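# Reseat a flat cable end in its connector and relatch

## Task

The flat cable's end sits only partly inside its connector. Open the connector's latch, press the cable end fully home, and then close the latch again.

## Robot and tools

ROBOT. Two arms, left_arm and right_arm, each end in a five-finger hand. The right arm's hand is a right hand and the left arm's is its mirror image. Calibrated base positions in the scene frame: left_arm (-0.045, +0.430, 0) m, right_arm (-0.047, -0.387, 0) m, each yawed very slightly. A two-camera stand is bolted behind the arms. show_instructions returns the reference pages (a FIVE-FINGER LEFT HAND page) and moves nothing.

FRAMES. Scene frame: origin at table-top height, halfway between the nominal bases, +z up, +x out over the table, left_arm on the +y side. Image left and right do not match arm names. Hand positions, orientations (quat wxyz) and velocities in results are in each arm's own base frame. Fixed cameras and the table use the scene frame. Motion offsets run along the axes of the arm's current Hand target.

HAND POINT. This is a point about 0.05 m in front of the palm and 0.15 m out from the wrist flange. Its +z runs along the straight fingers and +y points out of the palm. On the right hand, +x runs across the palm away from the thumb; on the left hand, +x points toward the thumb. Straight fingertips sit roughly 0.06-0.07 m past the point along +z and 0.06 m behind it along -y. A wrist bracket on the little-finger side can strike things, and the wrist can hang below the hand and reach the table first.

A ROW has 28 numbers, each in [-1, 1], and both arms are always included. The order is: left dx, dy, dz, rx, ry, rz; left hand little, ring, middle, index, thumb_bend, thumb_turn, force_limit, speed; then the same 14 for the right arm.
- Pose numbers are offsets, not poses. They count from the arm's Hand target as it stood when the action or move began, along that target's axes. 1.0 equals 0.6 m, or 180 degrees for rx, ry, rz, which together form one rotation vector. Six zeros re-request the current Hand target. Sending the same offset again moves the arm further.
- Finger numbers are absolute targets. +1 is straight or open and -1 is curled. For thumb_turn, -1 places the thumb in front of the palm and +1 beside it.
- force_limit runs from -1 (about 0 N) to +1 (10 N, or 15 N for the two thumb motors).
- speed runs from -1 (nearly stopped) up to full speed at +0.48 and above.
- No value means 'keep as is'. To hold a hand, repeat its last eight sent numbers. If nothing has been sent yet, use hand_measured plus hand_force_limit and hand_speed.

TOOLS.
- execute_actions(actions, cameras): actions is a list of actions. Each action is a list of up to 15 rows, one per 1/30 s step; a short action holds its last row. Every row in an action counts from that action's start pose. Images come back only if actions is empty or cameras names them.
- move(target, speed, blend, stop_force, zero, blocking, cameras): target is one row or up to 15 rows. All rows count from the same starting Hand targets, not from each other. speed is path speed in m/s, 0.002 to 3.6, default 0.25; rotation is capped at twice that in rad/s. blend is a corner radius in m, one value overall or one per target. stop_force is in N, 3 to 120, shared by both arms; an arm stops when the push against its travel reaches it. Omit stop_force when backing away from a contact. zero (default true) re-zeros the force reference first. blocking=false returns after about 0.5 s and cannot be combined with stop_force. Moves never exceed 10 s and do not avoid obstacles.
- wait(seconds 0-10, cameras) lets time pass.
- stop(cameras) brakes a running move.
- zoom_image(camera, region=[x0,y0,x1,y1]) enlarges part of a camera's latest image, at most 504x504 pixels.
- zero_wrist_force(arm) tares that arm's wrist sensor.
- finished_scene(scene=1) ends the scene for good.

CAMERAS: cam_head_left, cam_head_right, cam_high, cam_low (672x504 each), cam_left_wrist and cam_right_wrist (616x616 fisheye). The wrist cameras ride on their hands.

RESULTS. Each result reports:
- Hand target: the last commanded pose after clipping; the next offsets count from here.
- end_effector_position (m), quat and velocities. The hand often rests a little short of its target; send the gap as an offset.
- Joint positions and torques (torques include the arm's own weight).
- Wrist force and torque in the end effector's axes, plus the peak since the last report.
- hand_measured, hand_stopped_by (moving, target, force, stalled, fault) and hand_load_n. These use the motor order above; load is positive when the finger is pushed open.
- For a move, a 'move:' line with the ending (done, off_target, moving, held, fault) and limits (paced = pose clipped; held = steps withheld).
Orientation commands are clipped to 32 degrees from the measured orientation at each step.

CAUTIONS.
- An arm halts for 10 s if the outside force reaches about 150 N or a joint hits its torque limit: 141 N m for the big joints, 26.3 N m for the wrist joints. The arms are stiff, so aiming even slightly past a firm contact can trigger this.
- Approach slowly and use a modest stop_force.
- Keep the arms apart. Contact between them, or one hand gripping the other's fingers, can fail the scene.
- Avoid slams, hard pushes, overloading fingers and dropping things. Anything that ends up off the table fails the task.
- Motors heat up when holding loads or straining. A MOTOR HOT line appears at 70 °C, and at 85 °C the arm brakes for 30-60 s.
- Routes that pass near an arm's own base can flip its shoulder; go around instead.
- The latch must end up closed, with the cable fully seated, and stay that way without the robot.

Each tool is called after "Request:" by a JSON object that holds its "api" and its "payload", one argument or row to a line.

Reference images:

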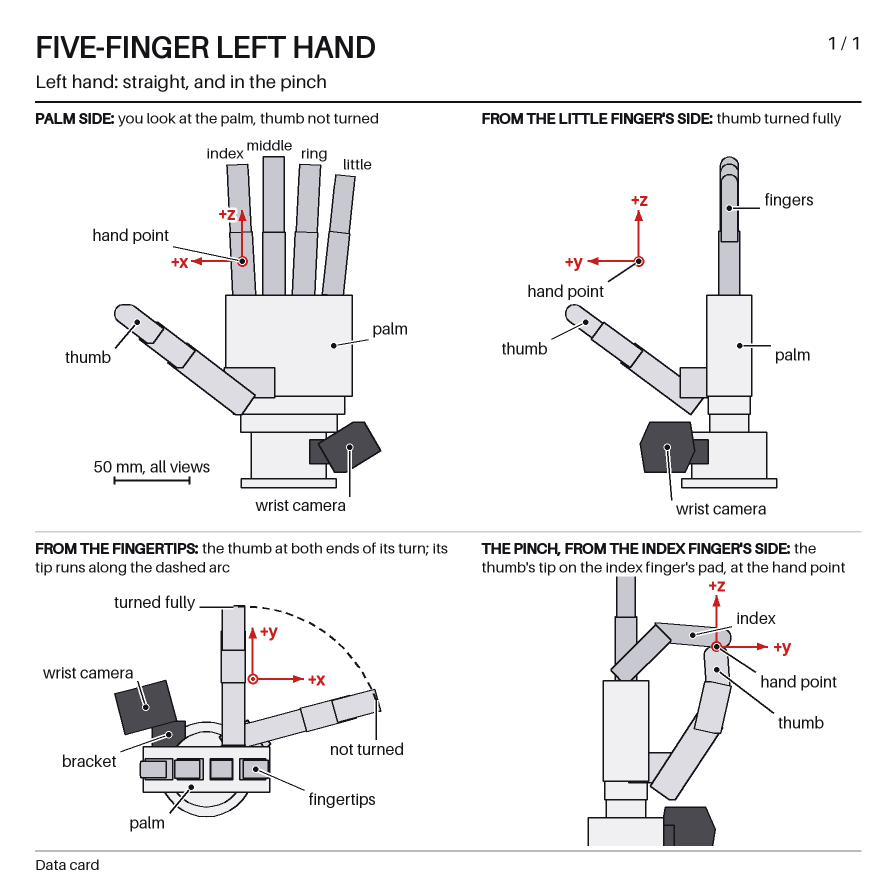

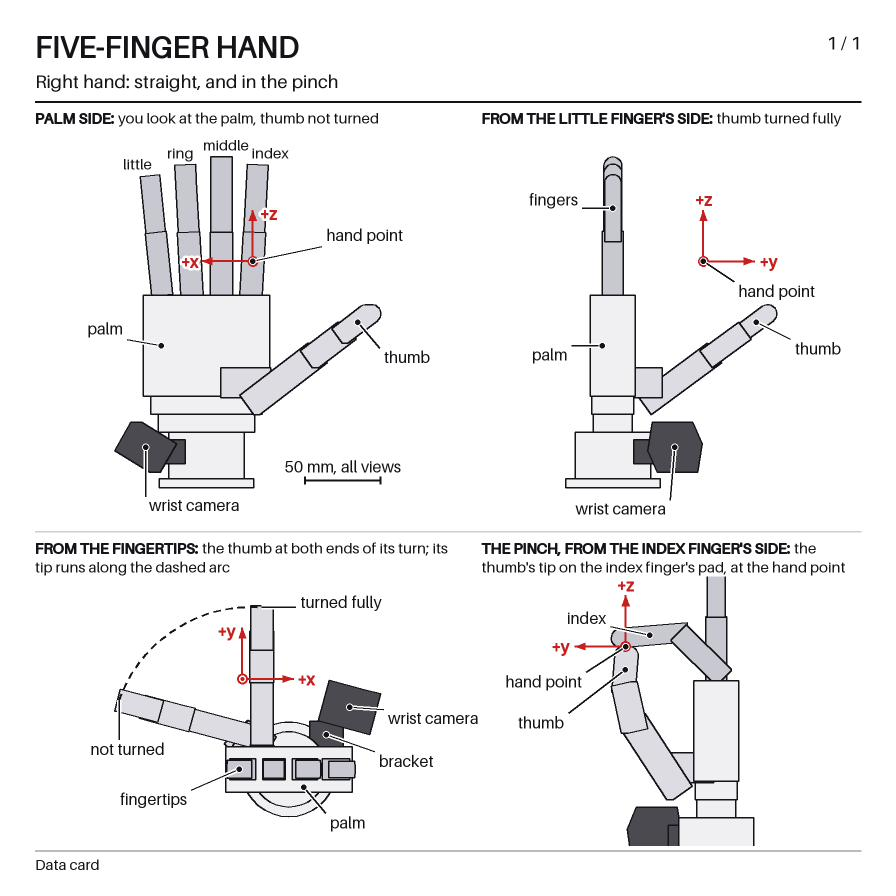

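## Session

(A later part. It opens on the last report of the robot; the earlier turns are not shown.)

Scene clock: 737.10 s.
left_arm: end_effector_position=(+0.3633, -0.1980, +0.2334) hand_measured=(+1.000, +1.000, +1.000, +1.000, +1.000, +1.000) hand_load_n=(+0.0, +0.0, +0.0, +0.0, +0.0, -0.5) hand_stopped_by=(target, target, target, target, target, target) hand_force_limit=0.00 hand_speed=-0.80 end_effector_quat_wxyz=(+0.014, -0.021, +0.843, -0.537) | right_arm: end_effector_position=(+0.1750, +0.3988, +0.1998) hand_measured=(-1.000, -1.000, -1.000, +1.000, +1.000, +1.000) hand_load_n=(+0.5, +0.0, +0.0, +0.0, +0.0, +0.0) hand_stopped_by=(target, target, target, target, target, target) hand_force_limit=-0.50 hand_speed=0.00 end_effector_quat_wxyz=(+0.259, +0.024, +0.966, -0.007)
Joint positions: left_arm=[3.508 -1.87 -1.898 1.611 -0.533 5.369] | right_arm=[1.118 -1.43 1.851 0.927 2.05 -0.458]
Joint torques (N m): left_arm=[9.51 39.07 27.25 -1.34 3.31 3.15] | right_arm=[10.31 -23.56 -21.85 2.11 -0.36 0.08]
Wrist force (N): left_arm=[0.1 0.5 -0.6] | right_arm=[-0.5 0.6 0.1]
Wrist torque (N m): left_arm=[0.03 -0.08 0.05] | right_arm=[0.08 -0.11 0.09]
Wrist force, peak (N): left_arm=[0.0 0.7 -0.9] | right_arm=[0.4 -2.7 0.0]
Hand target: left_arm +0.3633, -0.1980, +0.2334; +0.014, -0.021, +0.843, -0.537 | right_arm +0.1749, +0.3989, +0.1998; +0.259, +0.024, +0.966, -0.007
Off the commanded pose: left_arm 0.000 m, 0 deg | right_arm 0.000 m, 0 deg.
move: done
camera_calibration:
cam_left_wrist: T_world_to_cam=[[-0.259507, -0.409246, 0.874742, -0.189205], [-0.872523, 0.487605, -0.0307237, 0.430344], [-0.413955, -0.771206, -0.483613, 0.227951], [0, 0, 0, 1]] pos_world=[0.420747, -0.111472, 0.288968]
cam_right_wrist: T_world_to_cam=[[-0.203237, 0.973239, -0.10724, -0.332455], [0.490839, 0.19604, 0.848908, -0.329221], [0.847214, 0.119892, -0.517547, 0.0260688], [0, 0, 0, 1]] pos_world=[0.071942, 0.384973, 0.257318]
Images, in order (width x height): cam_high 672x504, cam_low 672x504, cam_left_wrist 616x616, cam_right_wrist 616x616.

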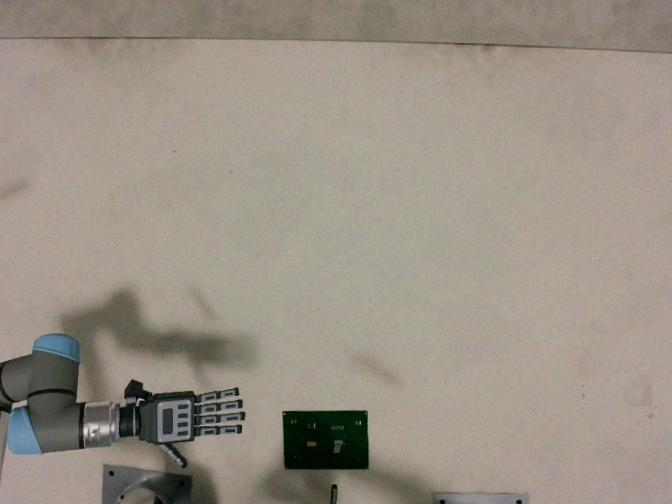

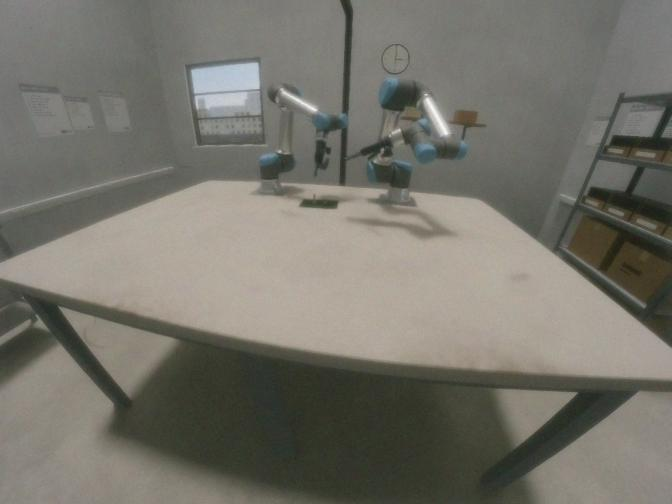

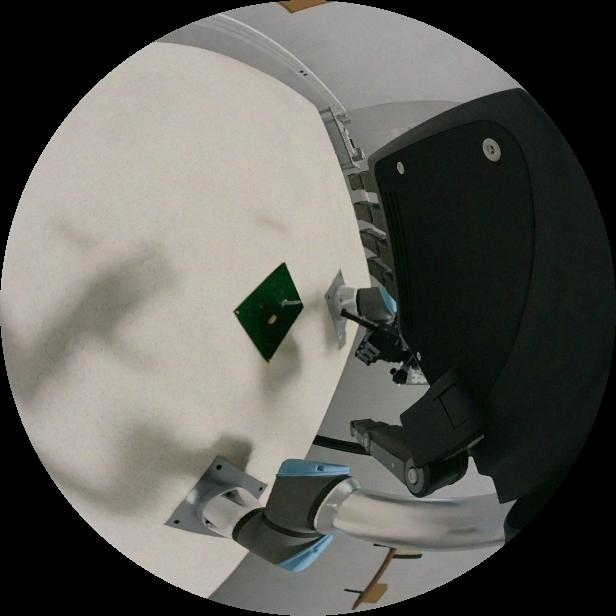

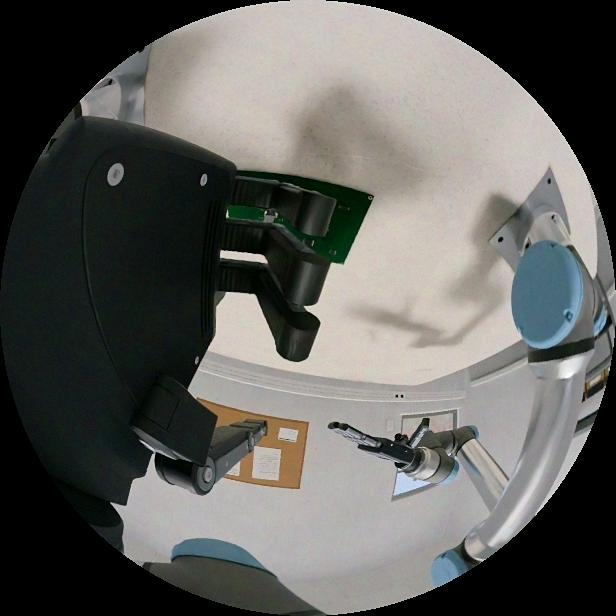

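Request:
{"api": "move", "payload": {
  "target": [
    [0, 0, 0, 0, 0, 0, 1, 1, 1, 1, 1, 1, 0, -0.8, 0, 0, 0, 0, 0, 0, 1, 1, 1, 1, 1, 1, -0.5, 0],
    [0, 0, 0, 0, 0, 0, 1, 1, 1, 1, 1, 1, 0, -0.8, 0.0892, 0, 0.1545, 0, 0, 0, 1, 1, 1, 1, 1, 1, -0.5, 0]
  ],
  "speed": [0.2, 0.15],
  "cameras": ["cam_right_wrist", "cam_left_wrist"]
}}

Scene clock: 749.33 s.
left_arm: end_effector_position=(+0.3633, -0.1980, +0.2334) hand_measured=(+1.000, +1.000, +1.000, +1.000, +1.000, +1.000) hand_load_n=(+0.0, +0.0, +0.0, +0.0, +0.0, +0.0) hand_stopped_by=(target, target, target, target, target, target) hand_force_limit=0.00 hand_speed=-0.80 end_effector_quat_wxyz=(+0.014, -0.021, +0.843, -0.537) | right_arm: end_effector_position=(+0.1750, +0.3988, +0.0928) hand_measured=(+1.000, +1.000, +1.000, +1.000, +1.000, +1.000) hand_load_n=(+0.0, +0.0, +0.0, +0.0, -0.5, +0.0) hand_stopped_by=(target, target, target, target, target, target) hand_force_limit=-0.50 hand_speed=0.00 end_effector_quat_wxyz=(+0.259, +0.024, +0.966, -0.007)
Joint positions: left_arm=[3.508 -1.87 -1.898 1.611 -0.533 5.369] | right_arm=[1.118 -1.287 1.993 0.642 2.049 -0.458]
Joint torques (N m): left_arm=[9.61 38.21 27.18 -1.39 3.29 3.06] | right_arm=[-11.31 -23.96 -13.39 0.36 0.58 -1.76]
Wrist force (N): left_arm=[0.1 0.6 -0.8] | right_arm=[-0.6 0.6 0.3]
Wrist torque (N m): left_arm=[0.04 -0.09 0.05] | right_arm=[0.06 -0.10 0.11]
Wrist force, peak (N): left_arm=[0.1 0.6 -0.9] | right_arm=[-1.4 0.8 -1.3]
Hand target: left_arm +0.3633, -0.1980, +0.2334; +0.014, -0.021, +0.843, -0.537 | right_arm +0.1750, +0.3988, +0.0927; +0.259, +0.024, +0.966, -0.007
Off the commanded pose: left_arm 0.000 m, 0 deg | right_arm 0.000 m, 0 deg.
move: done
camera_calibration:
cam_left_wrist: T_world_to_cam=[[-0.259507, -0.409246, 0.874742, -0.189205], [-0.872523, 0.487605, -0.0307237, 0.430344], [-0.413955, -0.771206, -0.483613, 0.227951], [0, 0, 0, 1]] pos_world=[0.420747, -0.111472, 0.288968]
cam_right_wrist: T_world_to_cam=[[-0.203311, 0.973256, -0.106947, -0.343877], [0.490889, 0.195831, 0.848928, -0.238294], [0.847168, 0.120097, -0.517575, -0.0293686], [0, 0, 0, 1]] pos_world=[0.0719423, 0.384872, 0.150317]
Images, in order (width x height): cam_left_wrist 616x616, cam_right_wrist 616x616.

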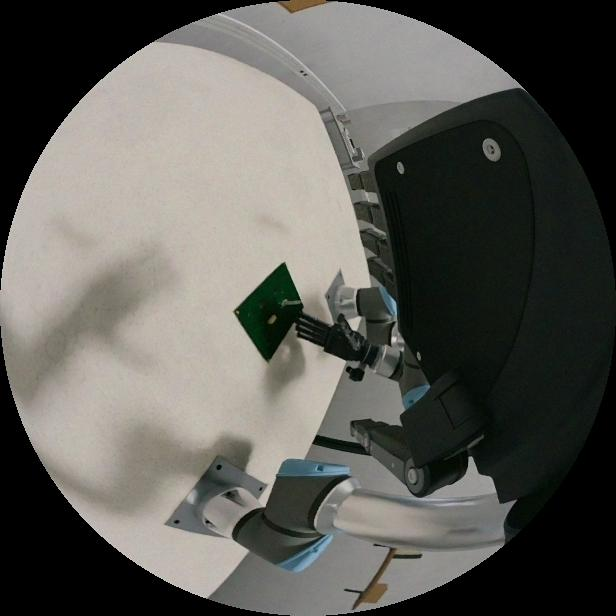

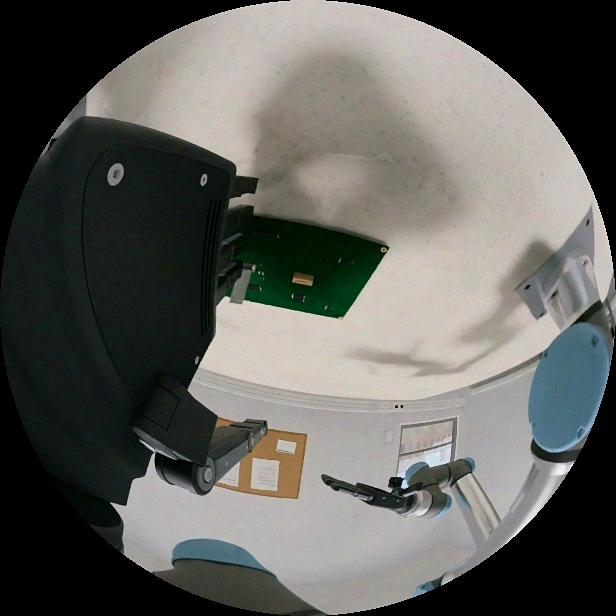

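Request:
{"api": "zoom_image", "payload": {
  "camera": "cam_right_wrist",
  "region": [215, 215, 315, 315]
}}

Request:
{"api": "zoom_image", "payload": {
  "camera": "cam_left_wrist",
  "region": [260, 270, 360, 370]
}}

Scaled by 5.040 from the camera's 616x616 image, which has a finer 880x880 frame.

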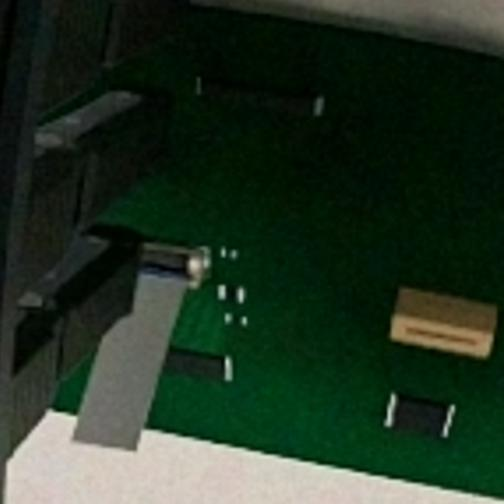

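Scaled by 5.040 from the camera's 616x616 image, which has a finer 880x880 frame.

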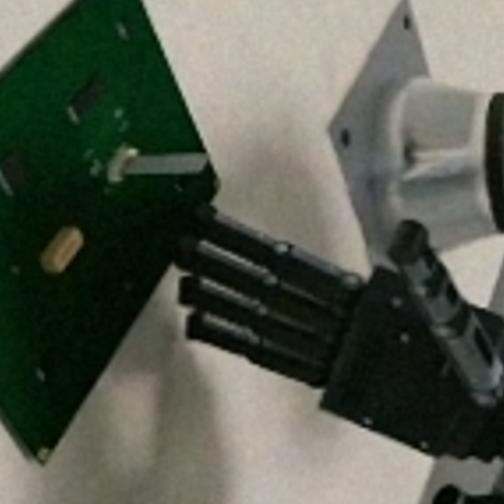

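Request:
{"api": "move", "payload": {
  "target": [0, 0, 0, 0, 0, 0, 1, 1, 1, 1, 1, 1, 0, -0.8, 0.0013, 0.0012, 0.0473, 0, 0, 0, 1, 1, 1, 1, 1, 1, -0.5, 0],
  "speed": 0.06,
  "cameras": ["cam_right_wrist", "cam_left_wrist"]
}}

Request:
{"api": "zoom_image", "payload": {
  "camera": "cam_right_wrist",
  "region": [215, 215, 315, 315]
}}

Request:
{"api": "zoom_image", "payload": {
  "camera": "cam_left_wrist",
  "region": [260, 270, 330, 340]
}}

Scene clock: 777.27 s.
left_arm: end_effector_position=(+0.3633, -0.1980, +0.2334) hand_measured=(+1.000, +1.000, +1.000, +1.000, +1.000, +1.000) hand_load_n=(+0.5, +0.0, +0.0, +0.0, +0.0, -0.5) hand_stopped_by=(target, target, target, target, target, target) hand_force_limit=0.00 hand_speed=-0.80 end_effector_quat_wxyz=(+0.014, -0.021, +0.843, -0.537) | right_arm: end_effector_position=(+0.1799, +0.3976, +0.0859) hand_measured=(+1.000, +1.000, +1.000, +1.000, +1.000, +1.000) hand_load_n=(-2.0, +0.0, +0.0, +0.0, +0.0, +0.0) hand_stopped_by=(target, target, target, target, target, target) hand_force_limit=-0.50 hand_speed=0.00 end_effector_quat_wxyz=(+0.260, +0.025, +0.965, -0.009)
Joint positions: left_arm=[3.508 -1.87 -1.898 1.611 -0.533 5.369] | right_arm=[1.105 -1.275 1.998 0.623 2.05 -0.469]
Joint torques (N m): left_arm=[9.47 39.59 26.42 -1.47 3.3 3.02] | right_arm=[-1.6 -25.2 -12.92 1.42 0.33 -0.14]
Wrist force (N): left_arm=[0.2 0.7 -0.7] | right_arm=[-7.3 1.7 -7.6]
Wrist torque (N m): left_arm=[0.06 -0.10 0.05] | right_arm=[0.38 0.10 -0.40]
Wrist force, peak (N): left_arm=[0.0 0.7 -0.9] | right_arm=[-49.8 0.9 -138.2]
Hand target: left_arm +0.3633, -0.1980, +0.2334; +0.014, -0.021, +0.843, -0.537 | right_arm +0.1799, +0.3976, +0.0859; +0.260, +0.025, +0.965, -0.009 (not the last commanded pose)
Off the commanded pose: left_arm 0.000 m, 0 deg | right_arm 0.020 m, 0 deg.
FORCE FAULT: contact force on the right arm reached its limit, and that arm stopped. The contact can be on any part of that arm, not only on its tool. That arm's remaining commands of this call were not run. That arm is still stopped at the end of this call. That arm stays stopped for about 10 more seconds. Until then a move that you send moves the other arm only, and its call returns only when the move has ended. Once the stop has ended, the next robot result says so. If the stop ends while you think or write, that arm runs what you send next, counted from a new Hand target: where the arm stands when the stop ends. While its stop runs, that arm, its gripper or tool too, takes no new command. Until it ends, the stop uses up actions while you think or wait. An arm that is not stopped still takes commands.
move: fault (right_arm)
camera_calibration:
cam_left_wrist: T_world_to_cam=[[-0.259507, -0.409246, 0.874742, -0.189205], [-0.872523, 0.487605, -0.0307237, 0.430344], [-0.413955, -0.771206, -0.483613, 0.227951], [0, 0, 0, 1]] pos_world=[0.420747, -0.111472, 0.288968]
cam_right_wrist: T_world_to_cam=[[-0.200038, 0.973446, -0.111296, -0.342746], [0.49079, 0.197867, 0.848512, -0.235445], [0.848003, 0.115112, -0.517339, -0.0351901], [0, 0, 0, 1]] pos_world=[0.0768332, 0.384283, 0.143427]
Images, in order (width x height): cam_left_wrist 616x616, cam_right_wrist 616x616.

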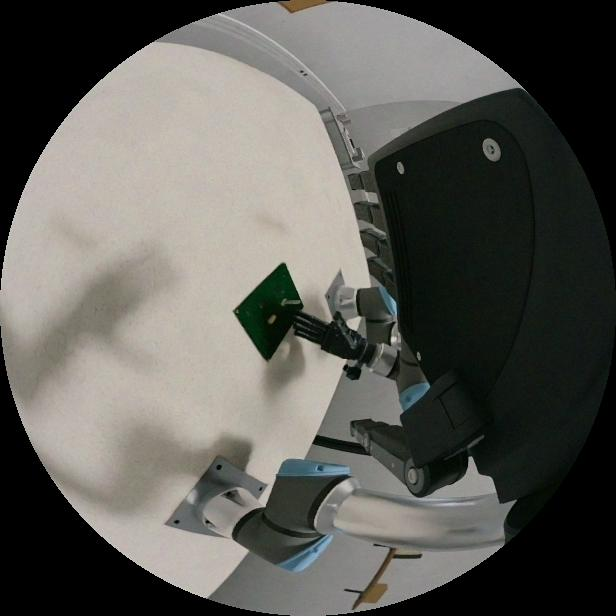

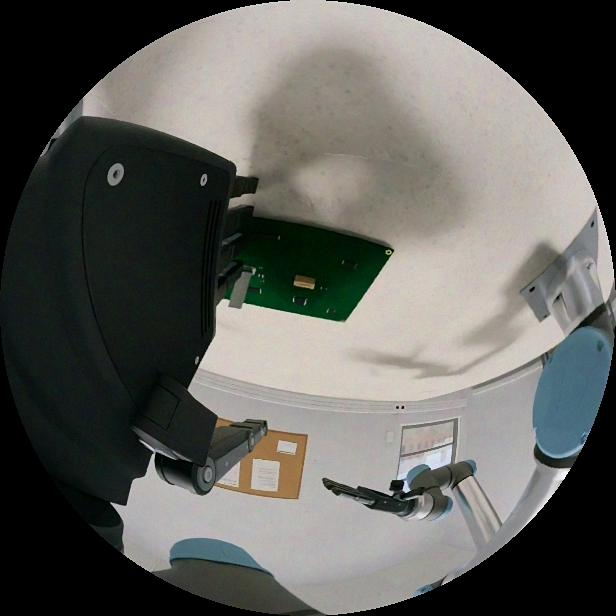

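Scaled by 5.040 from the camera's 616x616 image, which has a finer 880x880 frame.

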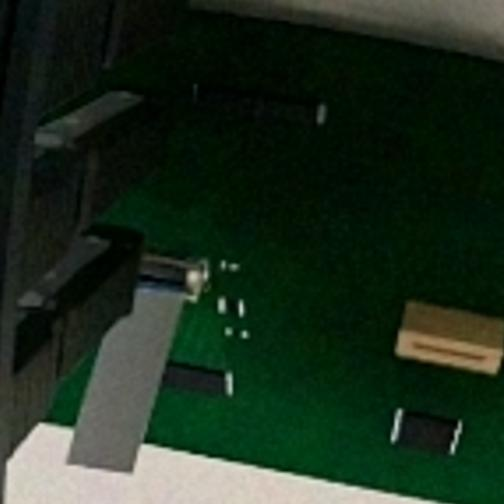

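Scaled by 7.200 from the camera's 616x616 image, which has a finer 880x880 frame.

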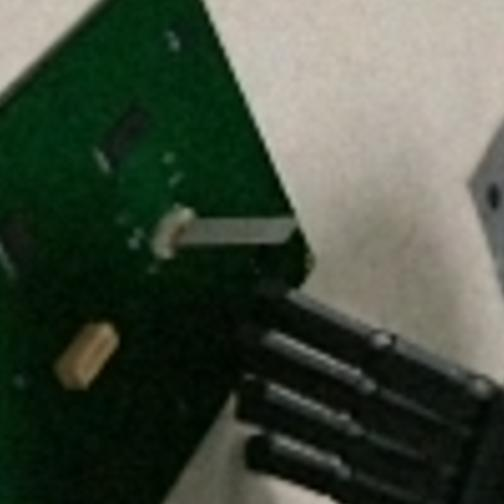

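Request:
{"api": "wait", "payload": {
  "seconds": 8
}}

Scene clock: 843.77 s.
left_arm: end_effector_position=(+0.3633, -0.1980, +0.2334) hand_measured=(+1.000, +1.000, +1.000, +1.000, +1.000, +1.000) hand_load_n=(+0.0, +0.0, +0.0, +0.0, +0.0, -0.5) hand_stopped_by=(target, target, target, target, target, target) hand_force_limit=0.00 hand_speed=-0.80 end_effector_quat_wxyz=(+0.014, -0.021, +0.843, -0.537) | right_arm: end_effector_position=(+0.1799, +0.3976, +0.0859) hand_measured=(+1.000, +1.000, +1.000, +1.000, +1.000, +1.000) hand_load_n=(-2.5, +0.0, +0.0, +0.0, +0.0, +0.0) hand_stopped_by=(target, target, target, target, target, target) hand_force_limit=-0.50 hand_speed=0.00 end_effector_quat_wxyz=(+0.260, +0.025, +0.965, -0.009)
Joint positions: left_arm=[3.508 -1.87 -1.898 1.611 -0.533 5.369] | right_arm=[1.105 -1.275 1.998 0.623 2.05 -0.469]
Joint torques (N m): left_arm=[9.68 38.15 26.81 -1.44 3 2.66] | right_arm=[-0.44 -26.48 -11.93 2.13 -1.34 0.1]
Wrist force (N): left_arm=[0.2 0.5 -0.6] | right_arm=[-7.0 1.5 -7.7]
Wrist torque (N m): left_arm=[0.02 -0.09 0.05] | right_arm=[0.36 0.09 -0.39]
Wrist force, peak (N): left_arm=[0.1 0.6 -1.0] | right_arm=[-7.3 1.6 -8.1]
Hand target: left_arm +0.3633, -0.1980, +0.2334; +0.014, -0.021, +0.843, -0.537 | right_arm +0.1799, +0.3976, +0.0859; +0.260, +0.025, +0.965, -0.009 (not the last commanded pose)
Off the commanded pose: left_arm 0.000 m, 0 deg | right_arm 0.020 m, 0 deg.
FORCE FAULT, CONTINUED: the right arm's stop, for the force fault that an earlier result reported, is over. The rest of the stop counts as 19 of the actions that you can send in this scene. During its stop the right arm's controller moved it back a little. That arm's target is now where it stood when the stop ended, not its last command. That arm accepts commands again.
wait: 8.00 s; at rest from the start

Request:
{"api": "move", "payload": {
  "target": [
    [0, 0, 0, 0, 0, 0, -1, -1, -1, -1, 1, 1, -0.5, 0, -0.0243, 0, -0.0822, 0, 0, 0, 1, 1, 1, 1, 1, 1, -0.5, 0],
    [0.28, 0.1385, 0.4457, 0.0556, 0, 0, -1, -1, -1, -1, 1, 1, -0.5, 0, -0.0243, 0, -0.0822, 0, 0, 0, -1, -1, -1, 1, 1, 1, -0.5, 0]
  ],
  "speed": [0.1, 0.15],
  "cameras": ["cam_right_wrist", "cam_left_wrist", "cam_high"]
}}

Scene clock: 857.47 s.
left_arm: end_effector_position=(+0.2060, -0.4133, +0.0448) hand_measured=(-1.000, -1.000, -1.000, -1.000, +1.000, +1.000) hand_load_n=(+0.0, +0.0, +0.0, +0.0, +0.0, -0.5) hand_stopped_by=(target, target, target, target, target, target) hand_force_limit=-0.50 hand_speed=0.00 end_effector_quat_wxyz=(+0.015, -0.020, +0.793, -0.608) | right_arm: end_effector_position=(+0.1678, +0.3985, +0.1359) hand_measured=(-1.000, -1.000, -1.000, +1.000, +1.000, +1.000) hand_load_n=(+0.0, +0.0, +0.0, +0.0, +0.0, +0.0) hand_stopped_by=(target, target, target, target, target, target) hand_force_limit=-0.50 hand_speed=0.00 end_effector_quat_wxyz=(+0.260, +0.025, +0.965, -0.009)
Joint positions: left_arm=[2.925 -1.862 -2.288 3.355 -0.373 3.901] | right_arm=[1.141 -1.349 1.943 0.771 2.058 -0.43]
Joint torques (N m): left_arm=[-7.82 14.25 22.56 -2.71 -0.29 -2.48] | right_arm=[-11.34 -14.24 -5.34 2.54 -0.36 -2.5]
Wrist force (N): left_arm=[0.0 0.1 -0.8] | right_arm=[0.1 0.7 0.0]
Wrist torque (N m): left_arm=[0.03 -0.02 -0.04] | right_arm=[0.09 -0.21 0.03]
Wrist force, peak (N): left_arm=[-0.9 -0.2 -1.9] | right_arm=[-7.4 1.5 -7.7]
Hand target: left_arm +0.2060, -0.4133, +0.0448; +0.015, -0.020, +0.793, -0.608 | right_arm +0.1678, +0.3985, +0.1359; +0.260, +0.025, +0.965, -0.009
Off the commanded pose: left_arm 0.000 m, 0 deg | right_arm 0.000 m, 0 deg.
move: done
camera_calibration:
cam_left_wrist: T_world_to_cam=[[-0.267541, -0.251435, 0.930163, -0.0888317], [-0.871815, 0.474255, -0.122561, 0.390792], [-0.410318, -0.84372, -0.346087, -0.131281], [0, 0, 0, 1]] pos_world=[0.263066, -0.318435, 0.0850892]
cam_right_wrist: T_world_to_cam=[[-0.200038, 0.973446, -0.111296, -0.340478], [0.49079, 0.197867, 0.848512, -0.27211], [0.848003, 0.115112, -0.517339, 0.000834073], [0, 0, 0, 1]] pos_world=[0.0647332, 0.385183, 0.193427]
Images, in order (width x height): cam_high 672x504, cam_left_wrist 616x616, cam_right_wrist 616x616.

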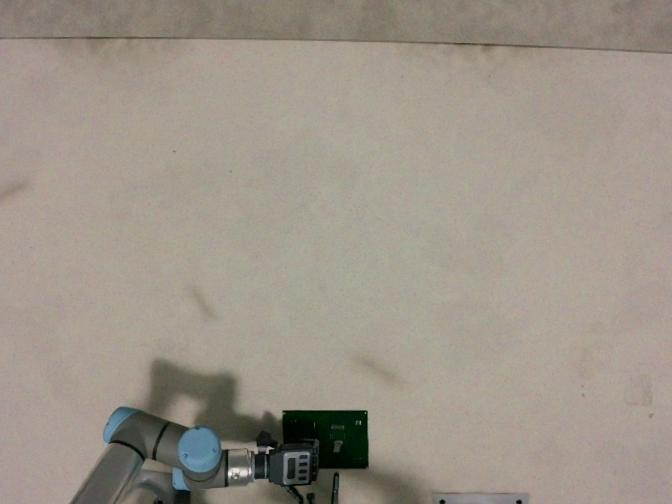

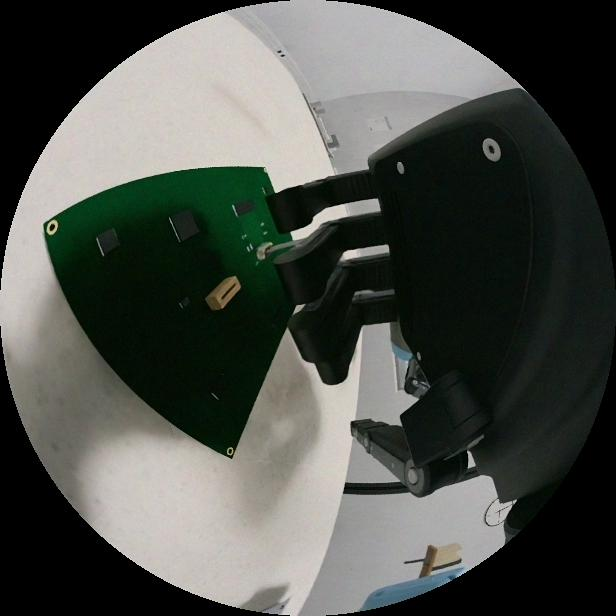

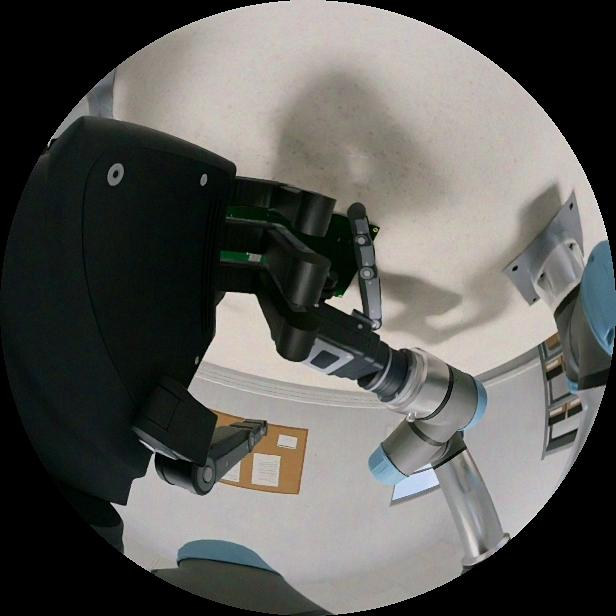

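Request:
{"api": "move", "payload": {
  "target": [0, -0.0563, -0.0151, 0, 0, 0, -1, -1, -1, -1, 1, 1, -0.5, 0, 0, 0, 0, 0, 0, 0, -1, -1, -1, 1, 1, 1, -0.5, 0],
  "speed": 0.1,
  "cameras": ["cam_left_wrist"]
}}

Request:
{"api": "zoom_image", "payload": {
  "camera": "cam_left_wrist",
  "region": [205, 210, 285, 290]
}}

Scene clock: 872.03 s.
left_arm: end_effector_position=(+0.2061, -0.4134, +0.0798) hand_measured=(-1.000, -1.000, -1.000, -1.000, +1.000, +1.000) hand_load_n=(+0.0, +0.5, +0.0, +0.0, +0.0, -0.5) hand_stopped_by=(target, target, target, target, target, target) hand_force_limit=-0.50 hand_speed=0.00 end_effector_quat_wxyz=(+0.016, -0.020, +0.793, -0.608) | right_arm: end_effector_position=(+0.1678, +0.3985, +0.1359) hand_measured=(-1.000, -1.000, -1.000, +1.000, +1.000, +1.000) hand_load_n=(+0.0, +0.0, +0.0, +0.0, +0.0, +0.0) hand_stopped_by=(target, target, target, target, target, target) hand_force_limit=-0.50 hand_speed=0.00 end_effector_quat_wxyz=(+0.260, +0.025, +0.965, -0.009)
Joint positions: left_arm=[2.925 -1.774 -2.262 3.242 -0.373 3.901] | right_arm=[1.141 -1.349 1.943 0.77 2.058 -0.43]
Joint torques (N m): left_arm=[11.66 27.71 -0.02 -2.22 2.5 1.24] | right_arm=[-9.08 -14.23 -9.74 0.8 -0.27 -2.23]
Wrist force (N): left_arm=[0.2 0.2 -1.0] | right_arm=[0.2 0.8 0.1]
Wrist torque (N m): left_arm=[0.07 -0.05 -0.06] | right_arm=[0.10 -0.24 0.04]
Wrist force, peak (N): left_arm=[-0.1 1.3 -0.4] | right_arm=[0.5 0.9 0.0]
Hand target: left_arm +0.2060, -0.4133, +0.0798; +0.015, -0.020, +0.793, -0.608 | right_arm +0.1678, +0.3985, +0.1359; +0.260, +0.025, +0.965, -0.009
Off the commanded pose: left_arm 0.000 m, 0 deg | right_arm 0.000 m, 0 deg.
move: done
camera_calibration:
cam_left_wrist: T_world_to_cam=[[-0.267871, -0.251478, 0.930056, -0.121276], [-0.871765, 0.474274, -0.122843, 0.395197], [-0.410209, -0.843696, -0.346274, -0.119125], [0, 0, 0, 1]] pos_world=[0.263167, -0.318435, 0.120091]
Images, in order (width x height): cam_left_wrist 616x616.

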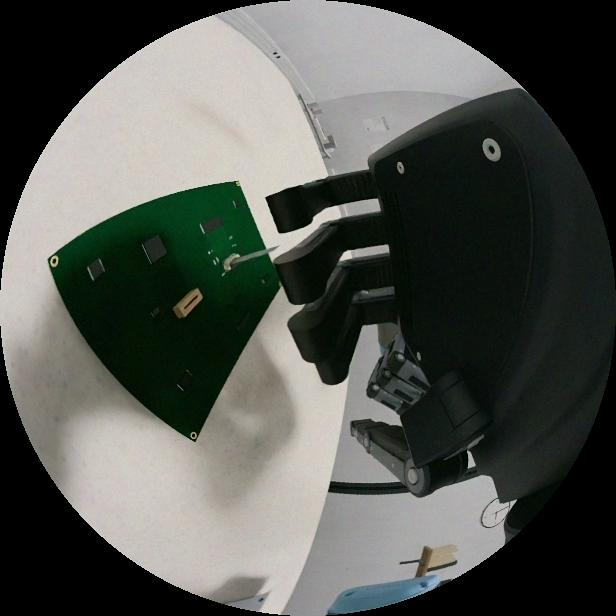

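Scaled by 6.300 from the camera's 616x616 image, which has a finer 880x880 frame.

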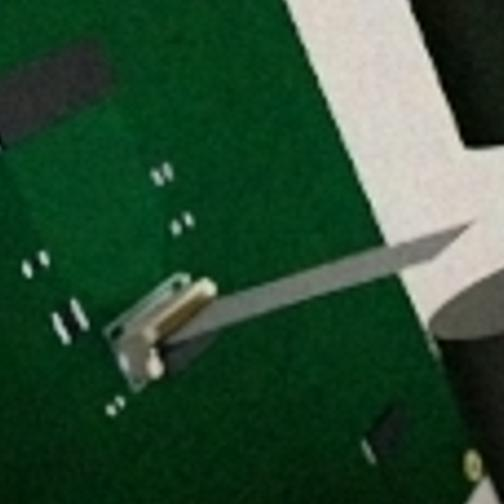

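Request:
{"api": "move", "payload": {
  "target": [
    [0, 0.0216, -0.0805, 0, 0, 0, -1, -1, -1, -1, 1, 1, -0.5, 0, 0, 0, 0, 0, 0, 0, -1, -1, -1, 1, 1, 1, -0.5, 0],
    [0, 0.0216, -0.0805, 0, 0, 0, -1, -1, -1, -1, 1, 1, -0.5, 0, 0.0303, 0.0038, 0.1018, 0, 0, 0, -1, -1, -1, 1, 1, 1, -0.5, 0]
  ],
  "speed": [0.1, 0.05],
  "cameras": ["cam_left_wrist", "cam_right_wrist"]
}}

Request:
{"api": "zoom_image", "payload": {
  "camera": "cam_left_wrist",
  "region": [200, 200, 300, 300]
}}

Scene clock: 905.27 s.
left_arm: end_effector_position=(+0.2035, -0.3634, +0.0798) hand_measured=(-1.000, -1.000, -1.000, -1.000, +1.000, +1.000) hand_load_n=(+0.0, +0.0, +0.0, +0.0, +0.0, -0.5) hand_stopped_by=(target, target, target, target, target, target) hand_force_limit=-0.50 hand_speed=0.00 end_effector_quat_wxyz=(+0.015, -0.020, +0.793, -0.608) | right_arm: end_effector_position=(+0.1828, +0.3996, +0.0738) hand_measured=(-1.000, -1.000, -1.000, +1.000, +1.000, +1.000) hand_load_n=(+0.0, +0.0, +0.5, +0.0, -0.5, +0.0) hand_stopped_by=(target, target, target, target, target, target) hand_force_limit=-0.50 hand_speed=0.00 end_effector_quat_wxyz=(+0.259, +0.025, +0.965, -0.009)
Joint positions: left_arm=[3.129 -1.879 -2.32 2.859 -0.27 4.473] | right_arm=[1.1 -1.25 2.003 0.591 2.049 -0.475]
Joint torques (N m): left_arm=[6.72 32.35 -4.3 -0.74 -0.72 -2.64] | right_arm=[8.05 -39.59 -21.54 3.43 0.74 2.83]
Wrist force (N): left_arm=[0.0 0.3 -0.4] | right_arm=[0.1 0.7 0.2]
Wrist torque (N m): left_arm=[-0.02 -0.01 0.08] | right_arm=[0.08 -0.22 0.16]
Wrist force, peak (N): left_arm=[0.1 0.8 -1.6] | right_arm=[0.1 1.2 0.1]
Hand target: left_arm +0.2034, -0.3634, +0.0798; +0.015, -0.020, +0.793, -0.608 | right_arm +0.1828, +0.3997, +0.0740; +0.260, +0.025, +0.965, -0.009
Off the commanded pose: left_arm 0.000 m, 0 deg | right_arm 0.000 m, 0 deg.
move: done
camera_calibration:
cam_left_wrist: T_world_to_cam=[[-0.267519, -0.251447, 0.930166, -0.10952], [-0.871822, 0.474248, -0.122538, 0.3691], [-0.410318, -0.84372, -0.346087, -0.0780486], [0, 0, 0, 1]] pos_world=[0.260466, -0.268435, 0.120089]
cam_right_wrist: T_world_to_cam=[[-0.200119, 0.973387, -0.111673, -0.345381], [0.491054, 0.198274, 0.848265, -0.227145], [0.847831, 0.114917, -0.517664, -0.0440076], [0, 0, 0, 1]] pos_world=[0.0797339, 0.386283, 0.131328]
Images, in order (width x height): cam_left_wrist 616x616, cam_right_wrist 616x616.

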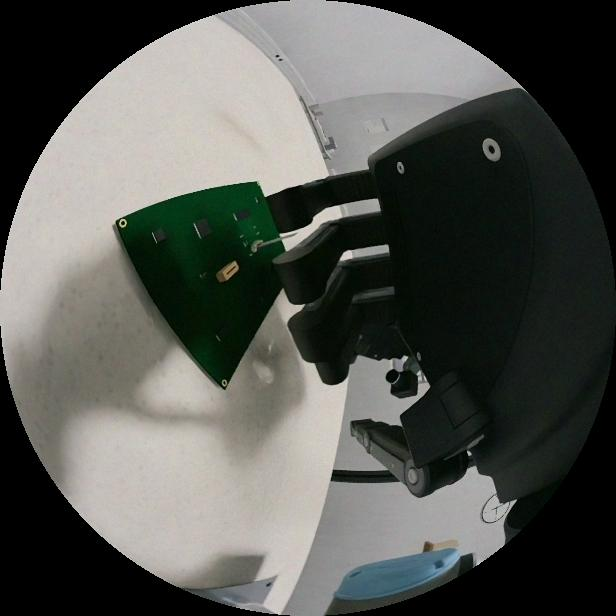

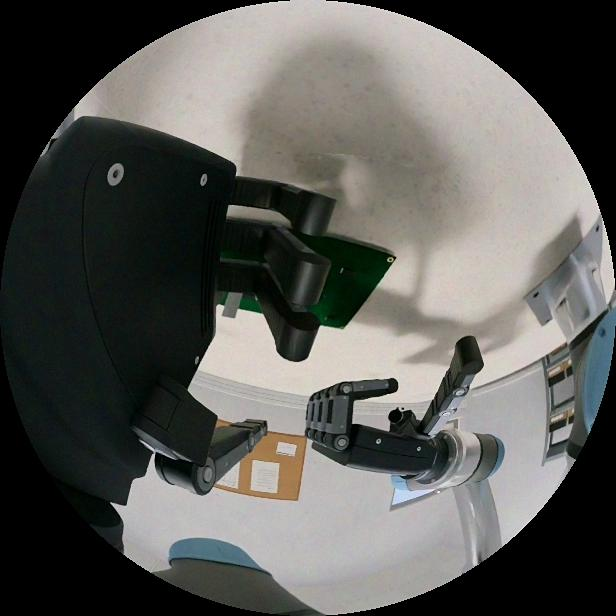

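Scaled by 5.040 from the camera's 616x616 image, which has a finer 880x880 frame.

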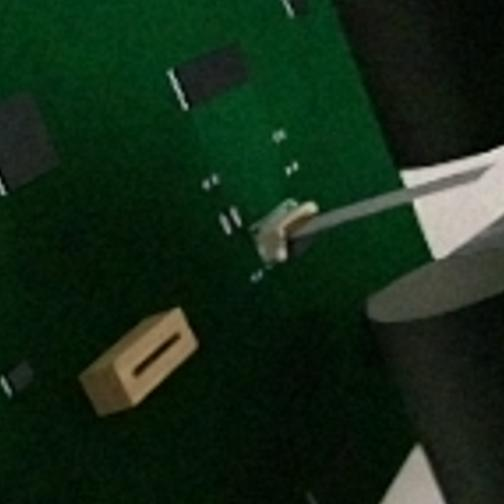

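Request:
{"api": "move", "payload": {
  "target": [0, 0, 0, 0, 0, 0, 1, 1, -1, -1, 1, 1, -0.5, 0, 0, 0, 0, 0, 0, 0, -1, -1, -1, 1, 0.65, -1, -0.5, 0],
  "speed": 0.1,
  "cameras": ["cam_left_wrist", "cam_right_wrist"]
}}

Request:
{"api": "zoom_image", "payload": {
  "camera": "cam_left_wrist",
  "region": [220, 200, 320, 300]
}}

Scene clock: 917.83 s.
left_arm: end_effector_position=(+0.2034, -0.3634, +0.0798) hand_measured=(+1.000, +1.000, -1.000, -1.000, +1.000, +1.000) hand_load_n=(-0.5, +0.0, +0.0, +0.0, +0.0, +0.0) hand_stopped_by=(target, target, target, target, target, target) hand_force_limit=-0.50 hand_speed=0.00 end_effector_quat_wxyz=(+0.015, -0.020, +0.793, -0.608) | right_arm: end_effector_position=(+0.1828, +0.3997, +0.0740) hand_measured=(-1.000, -1.000, -1.000, +1.000, +0.650, -1.000) hand_load_n=(+0.0, +0.0, +0.0, +0.0, +0.0, +0.0) hand_stopped_by=(target, target, target, target, target, target) hand_force_limit=-0.50 hand_speed=0.00 end_effector_quat_wxyz=(+0.260, +0.025, +0.965, -0.009)
Joint positions: left_arm=[3.129 -1.879 -2.32 2.859 -0.27 4.473] | right_arm=[1.1 -1.25 2.002 0.591 2.049 -0.475]
Joint torques (N m): left_arm=[-5.44 32.19 -4 -0.98 -0.61 -1.69] | right_arm=[10.65 -39.48 -21.67 1.19 1.58 2.93]
Wrist force (N): left_arm=[-0.2 0.3 -0.7] | right_arm=[0.1 0.7 0.2]
Wrist torque (N m): left_arm=[-0.02 0.00 0.06] | right_arm=[0.09 -0.24 0.14]
Wrist force, peak (N): left_arm=[-0.3 0.5 -0.8] | right_arm=[0.3 0.8 0.2]
Hand target: left_arm +0.2034, -0.3634, +0.0798; +0.015, -0.020, +0.793, -0.608 | right_arm +0.1828, +0.3997, +0.0740; +0.260, +0.025, +0.965, -0.009
Off the commanded pose: left_arm 0.000 m, 0 deg | right_arm 0.000 m, 0 deg.
move: done
camera_calibration:
cam_left_wrist: T_world_to_cam=[[-0.267541, -0.251435, 0.930163, -0.109511], [-0.871815, 0.474255, -0.122561, 0.369103], [-0.410318, -0.84372, -0.346087, -0.0780486], [0, 0, 0, 1]] pos_world=[0.260466, -0.268435, 0.120089]
cam_right_wrist: T_world_to_cam=[[-0.200038, 0.973446, -0.111296, -0.345546], [0.49079, 0.197867, 0.848512, -0.227102], [0.848003, 0.115112, -0.517339, -0.0440991], [0, 0, 0, 1]] pos_world=[0.0797332, 0.386383, 0.131427]
Images, in order (width x height): cam_left_wrist 616x616, cam_right_wrist 616x616.

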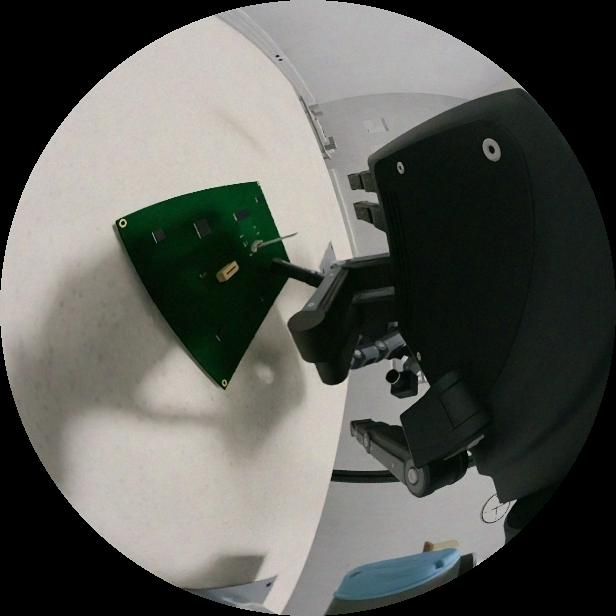

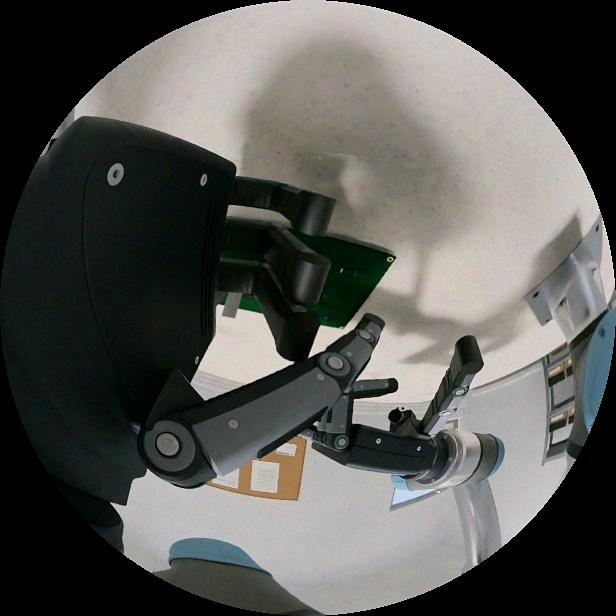

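Scaled by 5.040 from the camera's 616x616 image, which has a finer 880x880 frame.

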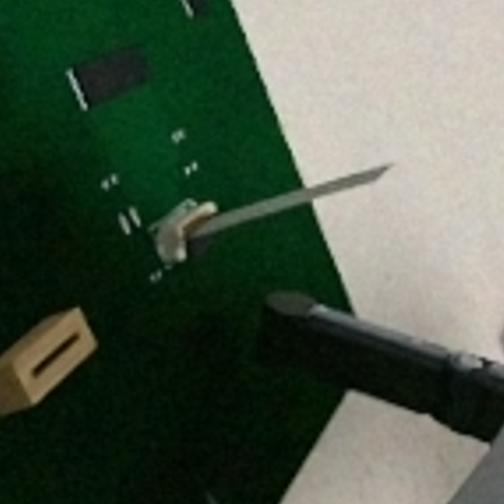

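Request:
{"api": "zoom_image", "payload": {
  "camera": "cam_left_wrist",
  "region": [240, 225, 300, 285]
}}

Scaled by 8.400 from the camera's 616x616 image, which has a finer 880x880 frame.

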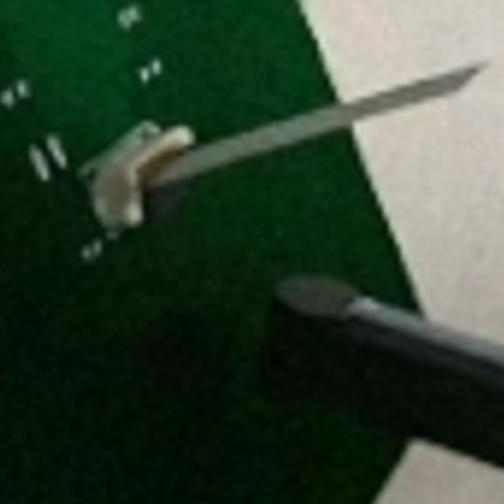

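Request:
{"api": "move", "payload": {
  "target": [0, 0, 0, 0, 0, 0, 1, 1, -1, -1, 1, 1, -0.5, 0, -0.002, 0.0006, 0.0165, 0, 0, 0, -1, -1, -1, 1, 0.65, -1, -0.5, 0],
  "speed": 0.02,
  "stop_force": 4,
  "cameras": ["cam_left_wrist"]
}}

Request:
{"api": "zoom_image", "payload": {
  "camera": "cam_left_wrist",
  "region": [240, 225, 300, 285]
}}

Scene clock: 959.27 s.
left_arm: end_effector_position=(+0.2034, -0.3634, +0.0798) hand_measured=(+1.000, +1.000, -1.000, -1.000, +1.000, +1.000) hand_load_n=(+0.0, +0.0, +0.0, +0.0, +0.0, +0.0) hand_stopped_by=(target, target, target, target, target, target) hand_force_limit=-0.50 hand_speed=0.00 end_effector_quat_wxyz=(+0.015, -0.020, +0.793, -0.608) | right_arm: end_effector_position=(+0.1888, +0.3997, +0.0660) hand_measured=(-1.000, -1.000, -1.000, +1.000, +0.650, -1.000) hand_load_n=(+0.0, +0.0, +0.0, +0.0, +0.0, +0.0) hand_stopped_by=(target, target, target, target, target, target) hand_force_limit=-0.50 hand_speed=0.00 end_effector_quat_wxyz=(+0.260, +0.025, +0.965, -0.009)
Joint positions: left_arm=[3.129 -1.879 -2.32 2.859 -0.27 4.473] | right_arm=[1.084 -1.236 2.008 0.564 2.045 -0.493]
Joint torques (N m): left_arm=[-6.03 31.33 -4.15 -1.01 -0.79 -1.19] | right_arm=[10.51 -40.2 -19.56 3.45 1.23 2.79]
Wrist force (N): left_arm=[-0.1 0.3 -0.4] | right_arm=[-0.4 0.8 -0.6]
Wrist torque (N m): left_arm=[-0.04 0.01 0.07] | right_arm=[0.14 -0.21 0.11]
Wrist force, peak (N): left_arm=[-0.2 0.7 -0.7] | right_arm=[-0.2 0.5 -2.3]
Hand target: left_arm +0.2034, -0.3634, +0.0798; +0.015, -0.020, +0.793, -0.608 | right_arm +0.1888, +0.3997, +0.0660; +0.260, +0.025, +0.965, -0.009
Off the commanded pose: left_arm 0.000 m, 0 deg | right_arm 0.000 m, 0 deg.
move: done
camera_calibration:
cam_left_wrist: T_world_to_cam=[[-0.267541, -0.251435, 0.930163, -0.109511], [-0.871815, 0.474255, -0.122561, 0.369103], [-0.410318, -0.84372, -0.346087, -0.0780486], [0, 0, 0, 1]] pos_world=[0.260466, -0.268435, 0.120089]
Images, in order (width x height): cam_left_wrist 616x616.

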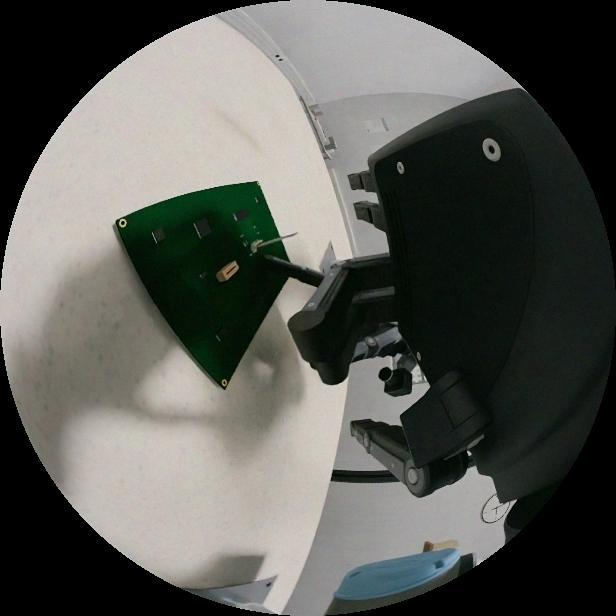

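Scaled by 8.400 from the camera's 616x616 image, which has a finer 880x880 frame.

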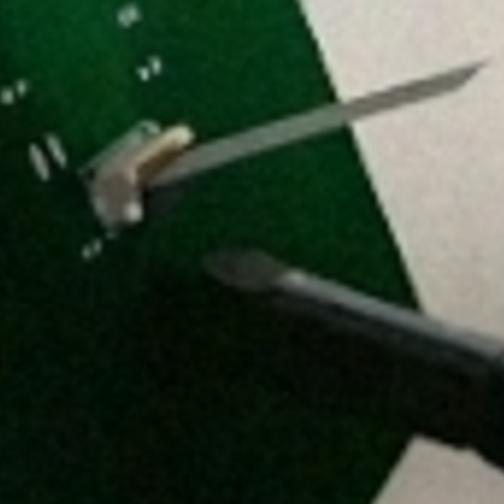

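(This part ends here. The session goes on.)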